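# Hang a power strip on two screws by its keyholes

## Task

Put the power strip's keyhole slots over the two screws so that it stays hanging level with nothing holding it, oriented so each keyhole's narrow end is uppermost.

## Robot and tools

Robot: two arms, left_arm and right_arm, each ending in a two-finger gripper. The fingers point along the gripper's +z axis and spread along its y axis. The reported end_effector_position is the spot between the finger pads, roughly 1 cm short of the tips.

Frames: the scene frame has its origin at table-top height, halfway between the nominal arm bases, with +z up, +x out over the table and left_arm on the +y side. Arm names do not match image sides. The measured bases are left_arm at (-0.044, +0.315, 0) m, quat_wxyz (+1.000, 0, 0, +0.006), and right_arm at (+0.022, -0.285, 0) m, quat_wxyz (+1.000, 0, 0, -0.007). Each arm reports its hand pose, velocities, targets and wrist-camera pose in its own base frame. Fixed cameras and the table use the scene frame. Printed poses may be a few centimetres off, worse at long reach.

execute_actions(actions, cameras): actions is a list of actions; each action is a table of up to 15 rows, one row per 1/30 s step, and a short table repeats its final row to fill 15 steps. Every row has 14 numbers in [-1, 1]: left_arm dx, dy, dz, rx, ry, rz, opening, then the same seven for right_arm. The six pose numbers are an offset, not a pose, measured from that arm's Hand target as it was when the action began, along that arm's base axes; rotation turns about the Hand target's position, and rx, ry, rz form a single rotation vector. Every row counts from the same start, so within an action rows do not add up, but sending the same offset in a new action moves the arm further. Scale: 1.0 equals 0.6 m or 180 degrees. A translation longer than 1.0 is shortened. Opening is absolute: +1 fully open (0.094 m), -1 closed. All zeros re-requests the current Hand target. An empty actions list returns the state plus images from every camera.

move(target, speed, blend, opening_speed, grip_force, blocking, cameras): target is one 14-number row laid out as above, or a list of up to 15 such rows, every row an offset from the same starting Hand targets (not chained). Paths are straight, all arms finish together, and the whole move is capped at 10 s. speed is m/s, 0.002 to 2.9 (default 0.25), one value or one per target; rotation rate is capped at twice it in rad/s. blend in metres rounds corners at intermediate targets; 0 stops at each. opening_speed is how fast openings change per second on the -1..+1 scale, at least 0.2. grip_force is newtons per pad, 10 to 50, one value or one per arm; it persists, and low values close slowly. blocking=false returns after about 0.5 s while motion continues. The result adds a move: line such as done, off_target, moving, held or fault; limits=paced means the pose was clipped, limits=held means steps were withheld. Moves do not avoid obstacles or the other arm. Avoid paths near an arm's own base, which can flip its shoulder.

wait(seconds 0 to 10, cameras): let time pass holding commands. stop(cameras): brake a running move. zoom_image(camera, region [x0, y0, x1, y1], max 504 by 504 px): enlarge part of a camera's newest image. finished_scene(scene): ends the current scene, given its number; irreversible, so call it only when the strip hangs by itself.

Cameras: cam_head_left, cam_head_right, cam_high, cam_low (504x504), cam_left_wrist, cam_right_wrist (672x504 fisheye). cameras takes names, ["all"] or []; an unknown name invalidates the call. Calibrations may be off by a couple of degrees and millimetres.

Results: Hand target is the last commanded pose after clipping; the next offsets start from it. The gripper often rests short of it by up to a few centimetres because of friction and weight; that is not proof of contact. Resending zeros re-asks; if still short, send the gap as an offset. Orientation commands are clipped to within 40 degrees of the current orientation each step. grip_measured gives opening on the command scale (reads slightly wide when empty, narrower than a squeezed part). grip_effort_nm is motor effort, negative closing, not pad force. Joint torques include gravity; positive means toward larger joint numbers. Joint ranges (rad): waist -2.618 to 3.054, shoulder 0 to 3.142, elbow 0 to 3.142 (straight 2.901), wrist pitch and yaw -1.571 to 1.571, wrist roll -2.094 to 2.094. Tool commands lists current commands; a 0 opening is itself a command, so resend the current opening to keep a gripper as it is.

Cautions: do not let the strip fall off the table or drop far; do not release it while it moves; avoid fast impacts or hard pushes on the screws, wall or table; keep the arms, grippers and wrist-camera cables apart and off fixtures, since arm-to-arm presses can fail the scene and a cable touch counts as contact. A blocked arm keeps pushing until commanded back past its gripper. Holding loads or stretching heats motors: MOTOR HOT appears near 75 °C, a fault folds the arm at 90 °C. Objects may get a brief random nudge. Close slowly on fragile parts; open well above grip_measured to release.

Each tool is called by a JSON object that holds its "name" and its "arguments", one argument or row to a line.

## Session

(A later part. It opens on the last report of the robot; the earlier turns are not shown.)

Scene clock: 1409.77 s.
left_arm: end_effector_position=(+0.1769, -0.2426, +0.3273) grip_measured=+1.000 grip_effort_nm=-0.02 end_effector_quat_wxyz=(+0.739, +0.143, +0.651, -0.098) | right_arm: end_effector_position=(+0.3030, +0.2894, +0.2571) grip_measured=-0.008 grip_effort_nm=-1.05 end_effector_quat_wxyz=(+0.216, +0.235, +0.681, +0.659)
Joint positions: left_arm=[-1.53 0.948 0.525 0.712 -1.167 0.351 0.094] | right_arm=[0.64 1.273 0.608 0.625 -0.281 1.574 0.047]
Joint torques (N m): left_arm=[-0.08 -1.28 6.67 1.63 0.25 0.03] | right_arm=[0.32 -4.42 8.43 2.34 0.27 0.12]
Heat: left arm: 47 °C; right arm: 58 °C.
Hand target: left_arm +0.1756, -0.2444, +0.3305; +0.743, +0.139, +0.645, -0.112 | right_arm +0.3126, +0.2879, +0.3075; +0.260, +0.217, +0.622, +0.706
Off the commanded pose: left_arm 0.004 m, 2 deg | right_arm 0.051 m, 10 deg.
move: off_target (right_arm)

{"name": "move", "arguments": {
  "target": [0,0,0,0,0,0,1, 0.0143,0.0205,0.003,0,0,0,-0.15],
  "speed": 0.05,
  "cameras": ["cam_left_wrist","cam_head_left","cam_high"]
}}

{"name": "zoom_image", "arguments": {
  "camera": "cam_left_wrist",
  "region": [250, 140, 390, 310]
}}

{"name": "zoom_image", "arguments": {
  "camera": "cam_head_left",
  "region": [220, 220, 320, 330]
}}

Scene clock: 1421.50 s.
left_arm: end_effector_position=(+0.1769, -0.2426, +0.3273) grip_measured=+1.000 grip_effort_nm=-0.02 end_effector_quat_wxyz=(+0.739, +0.143, +0.651, -0.098) | right_arm: end_effector_position=(+0.3040, +0.2898, +0.2572) grip_measured=-0.008 grip_effort_nm=-1.05 end_effector_quat_wxyz=(+0.218, +0.234, +0.680, +0.660)
Joint positions: left_arm=[-1.53 0.948 0.525 0.712 -1.167 0.351 0.094] | right_arm=[0.64 1.279 0.608 0.636 -0.279 1.574 0.047]
Joint torques (N m): left_arm=[-0.03 -1.28 6.68 1.62 0.24 0.04] | right_arm=[1.02 -0.88 11.36 2.28 0.4 0.1]
Heat: left arm: 46 °C; right arm: 58 °C.
Hand target: left_arm +0.1756, -0.2444, +0.3305; +0.743, +0.139, +0.645, -0.112 | right_arm +0.3212, +0.3002, +0.3093; +0.260, +0.217, +0.622, +0.706
Off the commanded pose: left_arm 0.004 m, 2 deg | right_arm 0.056 m, 10 deg.
move: off_target (right_arm)
camera_calibration:
cam_left_wrist: T_world_to_cam=[[-0.328722, -0.928416, -0.173164, -0.111527], [-0.444633, 0.313899, -0.838909, 0.434817], [0.833213, -0.198774, -0.51599, 0.0756484], [0, 0, 0, 1]] pos_world=[0.0936415, -0.224995, 0.384494]
Images, in order (width x height): cam_head_left 504x504, cam_high 504x504, cam_left_wrist 672x504.

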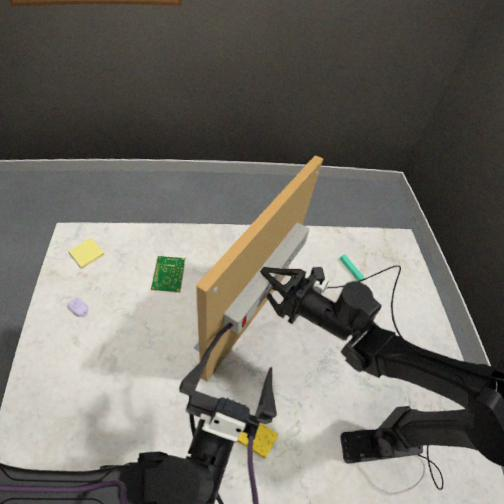

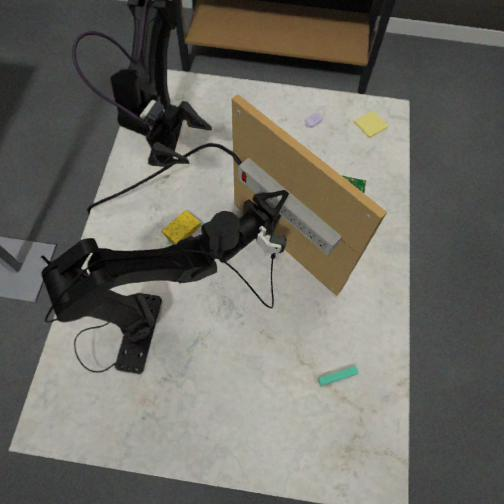

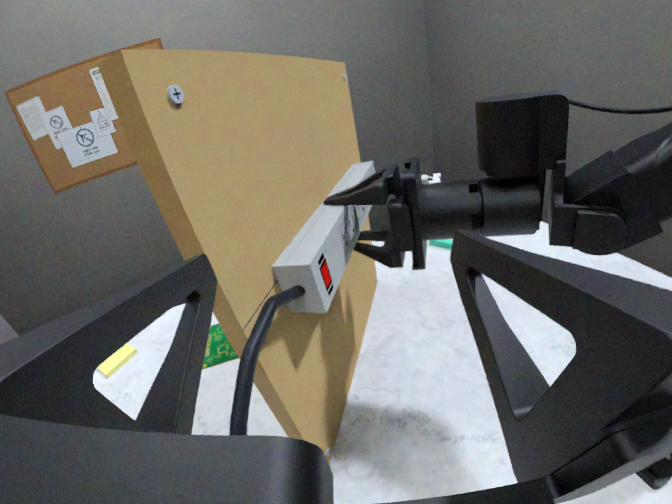

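Scaled by 2.965 from the camera's 672x504 image, which has a finer 960x720 frame.

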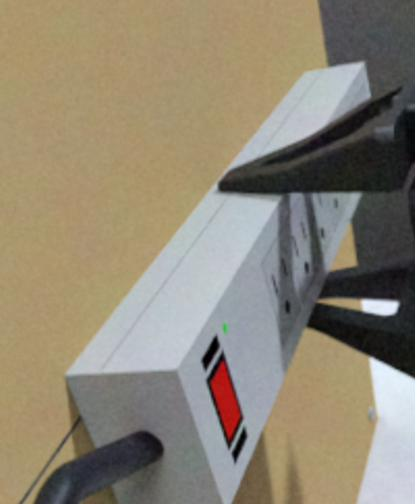

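Scaled by 4.582 from the camera's 504x504 image, which has a finer 720x720 frame.

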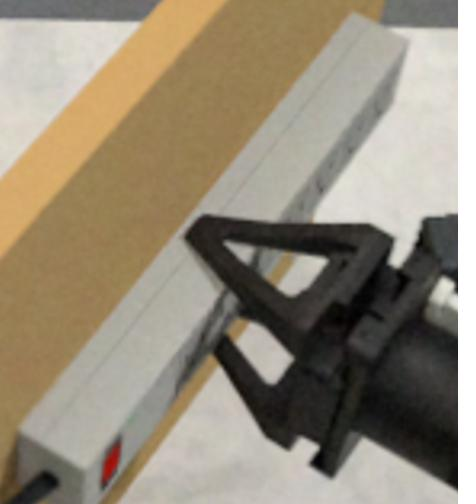

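{"name": "move", "arguments": {
  "target": [
    [0,0,0,0,0,0,1, -0.0125,-0.0178,-0.01,0,0,0,-0.15],
    [0,0,0,0,0,0,1, -0.0125,-0.0178,-0.04,0,0,0,-0.15]
  ],
  "speed": 0.05
}}

{"name": "move", "arguments": {
  "target": [0,0,0,0,0,0,1, 0,0,-0.02,0,0,0,-0.15],
  "speed": 0.04
}}

Scene clock: 1430.57 s.
left_arm: end_effector_position=(+0.1769, -0.2426, +0.3273) grip_measured=+1.000 grip_effort_nm=-0.02 end_effector_quat_wxyz=(+0.739, +0.143, +0.651, -0.098) | right_arm: end_effector_position=(+0.3044, +0.2904, +0.2555) grip_measured=-0.008 grip_effort_nm=-1.05 end_effector_quat_wxyz=(+0.223, +0.228, +0.662, +0.678)
Joint positions: left_arm=[-1.53 0.948 0.525 0.712 -1.167 0.351 0.094] | right_arm=[0.64 1.318 0.566 0.771 -0.281 1.589 0.047]
Joint torques (N m): left_arm=[-0.06 -1.28 6.67 1.63 0.23 0.03] | right_arm=[-0.06 -2.61 7.53 2.06 0.33 0]
Heat: left arm: 46 °C; right arm: 60 °C.
Hand target: left_arm +0.1756, -0.2444, +0.3305; +0.743, +0.139, +0.645, -0.112 | right_arm +0.3137, +0.2895, +0.2853; +0.260, +0.217, +0.622, +0.706
Off the commanded pose: left_arm 0.004 m, 2 deg | right_arm 0.031 m, 7 deg.
move: off_target (right_arm)

Scene clock: 1431.73 s.
left_arm: end_effector_position=(+0.1769, -0.2426, +0.3273) grip_measured=+1.000 grip_effort_nm=-0.02 end_effector_quat_wxyz=(+0.739, +0.143, +0.651, -0.098) | right_arm: end_effector_position=(+0.3039, +0.2900, +0.2545) grip_measured=-0.008 grip_effort_nm=-1.05 end_effector_quat_wxyz=(+0.227, +0.224, +0.650, +0.690)
Joint positions: left_arm=[-1.53 0.948 0.525 0.712 -1.167 0.351 0.094] | right_arm=[0.64 1.344 0.539 0.861 -0.281 1.6 0.047]
Joint torques (N m): left_arm=[-0.05 -1.32 6.67 1.62 0.23 0.04] | right_arm=[-0.16 -1.89 7.27 1.85 0.32 -0.08]
Heat: left arm: 46 °C; right arm: 60 °C.
Hand target: left_arm +0.1756, -0.2444, +0.3305; +0.743, +0.139, +0.645, -0.112 | right_arm +0.3137, +0.2895, +0.2733; +0.260, +0.217, +0.622, +0.706
Off the commanded pose: left_arm 0.004 m, 2 deg | right_arm 0.021 m, 5 deg.
move: off_target (right_arm)

{"name": "move", "arguments": {
  "target": [0,0,0,0,0,0,1, -0.002,-0.003,-0.02,-0.03,0.021,0,-0.15],
  "speed": 0.05
}}

{"name": "move", "arguments": {
  "target": [0,0,0,0,0,0,1, 0,0,-0.02,0,0,0,-0.15],
  "speed": 0.04
}}

Scene clock: 1438.57 s.
left_arm: end_effector_position=(+0.1769, -0.2426, +0.3273) grip_measured=+1.000 grip_effort_nm=-0.02 end_effector_quat_wxyz=(+0.739, +0.143, +0.651, -0.098) | right_arm: end_effector_position=(+0.3038, +0.2901, +0.2419) grip_measured=-0.008 grip_effort_nm=-1.05 end_effector_quat_wxyz=(+0.225, +0.228, +0.671, +0.669)
Joint positions: left_arm=[-1.53 0.948 0.525 0.712 -1.167 0.351 0.094] | right_arm=[0.642 1.335 0.543 0.786 -0.278 1.572 0.047]
Joint torques (N m): left_arm=[-0.1 -1.25 6.68 1.62 0.24 0.04] | right_arm=[-0.47 -6.23 9.35 0.72 0.25 -0.18]
Heat: left arm: 46 °C; right arm: 58 °C.
Hand target: left_arm +0.1756, -0.2444, +0.3305; +0.743, +0.139, +0.645, -0.112 | right_arm +0.3125, +0.2877, +0.2613; +0.249, +0.228, +0.663, +0.668
Off the commanded pose: left_arm 0.004 m, 2 deg | right_arm 0.021 m, 3 deg.
move: off_target (right_arm)

Scene clock: 1439.57 s.
left_arm: end_effector_position=(+0.1769, -0.2426, +0.3273) grip_measured=+1.000 grip_effort_nm=-0.02 end_effector_quat_wxyz=(+0.739, +0.143, +0.651, -0.098) | right_arm: end_effector_position=(+0.3038, +0.2901, +0.2419) grip_measured=-0.008 grip_effort_nm=-1.05 end_effector_quat_wxyz=(+0.225, +0.228, +0.671, +0.669)
Joint positions: left_arm=[-1.53 0.948 0.525 0.712 -1.167 0.351 0.094] | right_arm=[0.642 1.335 0.543 0.786 -0.278 1.572 0.047]
Joint torques (N m): left_arm=[-0.05 -1.31 6.69 1.61 0.24 0.05] | right_arm=[-0.46 -3.26 7.15 1.24 0.24 -0.19]
Heat: left arm: 46 °C; right arm: 58 °C.
Hand target: left_arm +0.1756, -0.2444, +0.3305; +0.743, +0.139, +0.645, -0.112 | right_arm +0.3125, +0.2877, +0.2493; +0.249, +0.228, +0.663, +0.668
Off the commanded pose: left_arm 0.004 m, 2 deg | right_arm 0.012 m, 3 deg.
move: off_target (right_arm)

{"name": "move", "arguments": {
  "target": [0,0,0,0,0,0,1, -0.006,-0.009,-0.01,0,0,0,-0.15],
  "speed": 0.04,
  "cameras": ["cam_left_wrist","cam_head_left","cam_high"]
}}

{"name": "zoom_image", "arguments": {
  "camera": "cam_left_wrist",
  "region": [250, 140, 390, 310]
}}

Scene clock: 1458.03 s.
left_arm: end_effector_position=(+0.1769, -0.2426, +0.3273) grip_measured=+1.000 grip_effort_nm=-0.02 end_effector_quat_wxyz=(+0.739, +0.143, +0.651, -0.098) | right_arm: end_effector_position=(+0.3034, +0.2898, +0.2420) grip_measured=-0.008 grip_effort_nm=-1.05 end_effector_quat_wxyz=(+0.225, +0.227, +0.670, +0.670)
Joint positions: left_arm=[-1.53 0.948 0.525 0.712 -1.167 0.351 0.094] | right_arm=[0.642 1.335 0.54 0.792 -0.278 1.572 0.047]
Joint torques (N m): left_arm=[-0.03 -1.28 6.68 1.63 0.24 0.06] | right_arm=[-0.64 -4.25 4.93 1.41 0.18 -0.18]
Heat: left arm: 46 °C; right arm: 53 °C.
Hand target: left_arm +0.1756, -0.2444, +0.3305; +0.743, +0.139, +0.645, -0.112 | right_arm +0.3089, +0.2823, +0.2433; +0.249, +0.228, +0.663, +0.668
Off the commanded pose: left_arm 0.004 m, 2 deg | right_arm 0.009 m, 3 deg.
move: off_target (right_arm)
camera_calibration:
cam_left_wrist: T_world_to_cam=[[-0.328722, -0.928416, -0.173164, -0.111527], [-0.444633, 0.313899, -0.838909, 0.434817], [0.833213, -0.198774, -0.51599, 0.0756484], [0, 0, 0, 1]] pos_world=[0.0936415, -0.224995, 0.384494]
Images, in order (width x height): cam_head_left 504x504, cam_high 504x504, cam_left_wrist 672x504.

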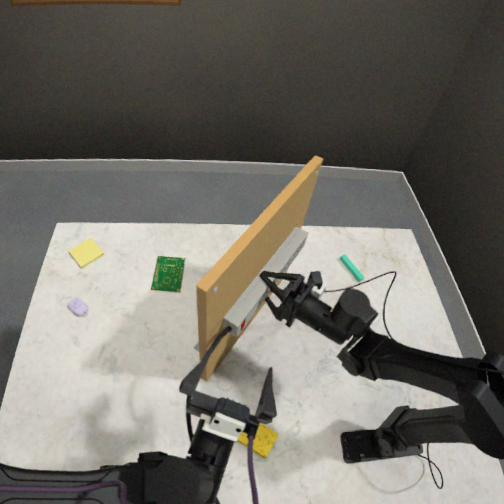

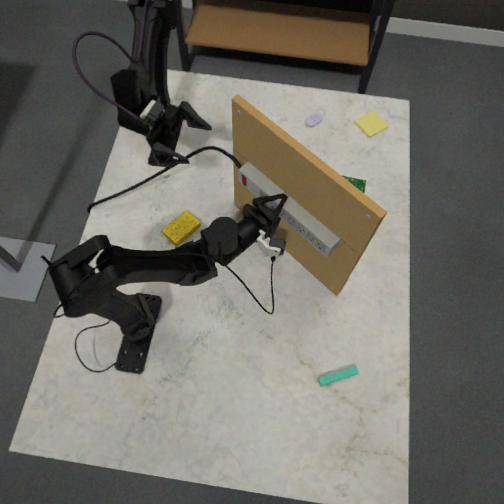

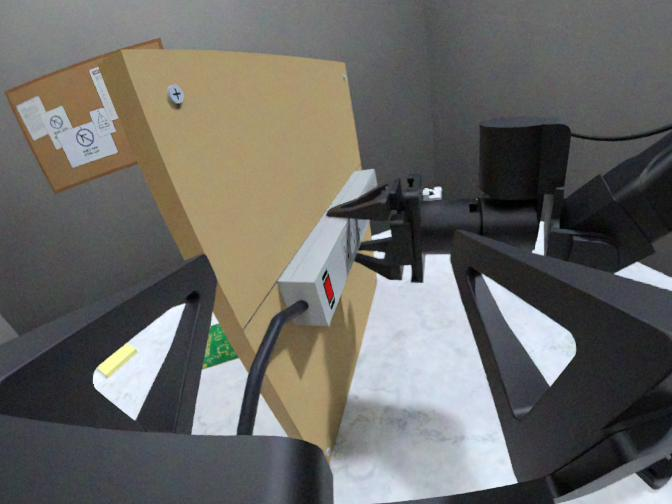

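Scaled by 2.965 from the camera's 672x504 image, which has a finer 960x720 frame.

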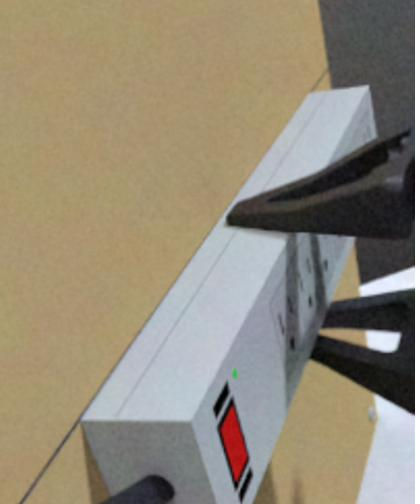

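Supported and flush, parallel with the guide line. Release gradually and retreat.

{"name": "move", "arguments": {
  "target": [0,0,0,0,0,0,1, 0,0,0,0,0,0,0.12],
  "opening_speed": 0.2,
  "speed": 0.04,
  "cameras": ["cam_left_wrist"]
}}

{"name": "zoom_image", "arguments": {
  "camera": "cam_left_wrist",
  "region": [250, 140, 390, 310]
}}

Scene clock: 1465.27 s.
left_arm: end_effector_position=(+0.1769, -0.2426, +0.3273) grip_measured=+1.000 grip_effort_nm=-0.02 end_effector_quat_wxyz=(+0.739, +0.143, +0.651, -0.098) | right_arm: end_effector_position=(+0.3050, +0.2883, +0.2413) grip_measured=+0.118 grip_effort_nm=0.09 end_effector_quat_wxyz=(+0.231, +0.230, +0.670, +0.667)
Joint positions: left_arm=[-1.53 0.948 0.525 0.712 -1.167 0.351 0.094] | right_arm=[0.642 1.335 0.539 0.792 -0.266 1.566 0.053]
Joint torques (N m): left_arm=[-0.09 -1.31 6.67 1.62 0.24 0.04] | right_arm=[-0.73 -4.21 4.9 1.39 0.07 -0.13]
Heat: left arm: 46 °C; right arm: 53 °C.
Hand target: left_arm +0.1756, -0.2444, +0.3305; +0.743, +0.139, +0.645, -0.112 | right_arm +0.3089, +0.2823, +0.2433; +0.249, +0.228, +0.663, +0.668
Off the commanded pose: left_arm 0.004 m, 2 deg | right_arm 0.007 m, 2 deg.
move: done
camera_calibration:
cam_left_wrist: T_world_to_cam=[[-0.328722, -0.928416, -0.173164, -0.111527], [-0.444633, 0.313899, -0.838909, 0.434817], [0.833213, -0.198774, -0.51599, 0.0756484], [0, 0, 0, 1]] pos_world=[0.0936415, -0.224995, 0.384494]
Images, in order (width x height): cam_left_wrist 672x504.

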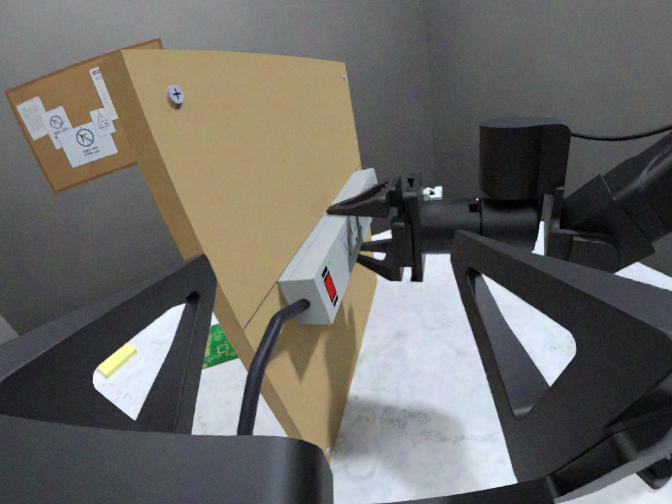

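Scaled by 2.965 from the camera's 672x504 image, which has a finer 960x720 frame.

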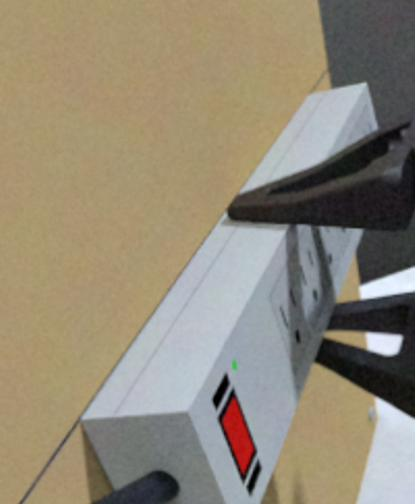

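It hangs. Open wider and retreat along −n.

{"name": "move", "arguments": {
  "target": [
    [0,0,0,0,0,0,1, 0,0,0,0,0,0,0.6],
    [0,0,0,0,0,0,1, -0.11,-0.155,0,0,0,0,0.6]
  ],
  "speed": 0.1,
  "cameras": ["cam_left_wrist","cam_high","cam_head_left"]
}}

{"name": "zoom_image", "arguments": {
  "camera": "cam_left_wrist",
  "region": [250, 140, 390, 340]
}}

Scene clock: 1479.33 s.
left_arm: end_effector_position=(+0.1769, -0.2426, +0.3273) grip_measured=+1.000 grip_effort_nm=-0.02 end_effector_quat_wxyz=(+0.739, +0.143, +0.651, -0.098) | right_arm: end_effector_position=(+0.2433, +0.1929, +0.2484) grip_measured=+0.598 grip_effort_nm=0.08 end_effector_quat_wxyz=(+0.247, +0.223, +0.658, +0.675)
Joint positions: left_arm=[-1.53 0.948 0.525 0.712 -1.167 0.351 0.094] | right_arm=[0.377 0.735 0.27 0.504 -0.516 1.566 0.075]
Joint torques (N m): left_arm=[-0.1 -1.31 6.64 1.61 0.23 0.04] | right_arm=[-0.68 -1.5 5.93 0.79 -0.07 -0.05]
Heat: left arm: 46 °C; right arm: 53 °C.
Hand target: left_arm +0.1756, -0.2444, +0.3305; +0.743, +0.139, +0.645, -0.112 | right_arm +0.2429, +0.1893, +0.2433; +0.249, +0.228, +0.663, +0.668
Off the commanded pose: left_arm 0.004 m, 2 deg | right_arm 0.006 m, 1 deg.
move: done
camera_calibration:
cam_left_wrist: T_world_to_cam=[[-0.328722, -0.928416, -0.173164, -0.111527], [-0.444633, 0.313899, -0.838909, 0.434817], [0.833213, -0.198774, -0.51599, 0.0756484], [0, 0, 0, 1]] pos_world=[0.0936415, -0.224995, 0.384494]
Images, in order (width x height): cam_head_left 504x504, cam_high 504x504, cam_left_wrist 672x504.

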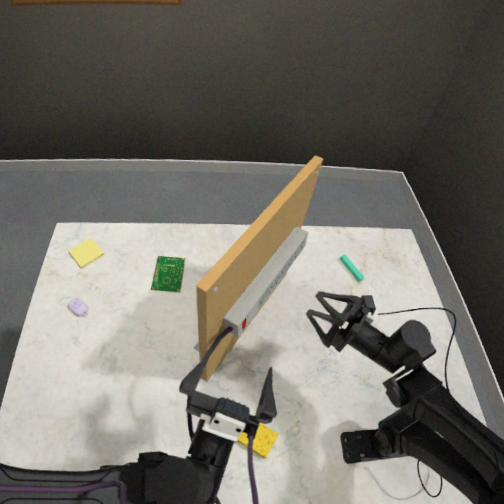

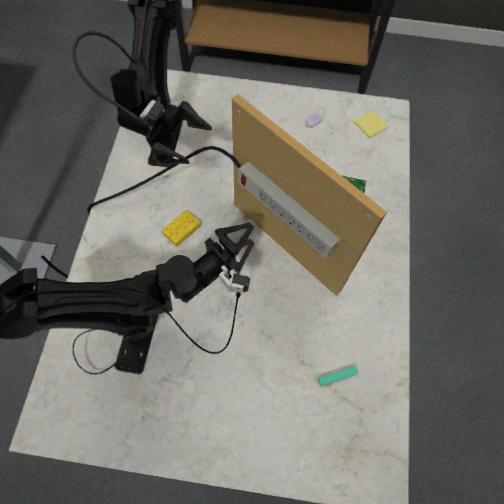

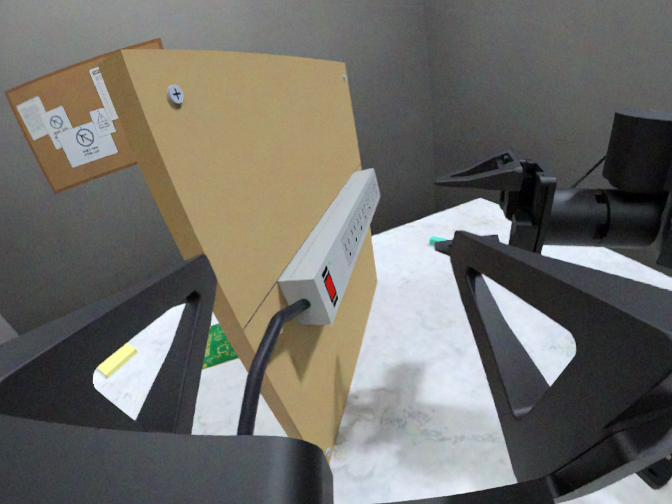

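Scaled by 2.520 from the camera's 672x504 image, which has a finer 960x720 frame.

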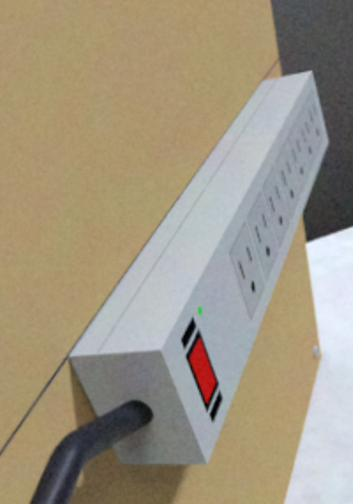

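{"name": "finished_scene", "arguments": {
  "scene": 1
}}

The scene is finished: the task was done.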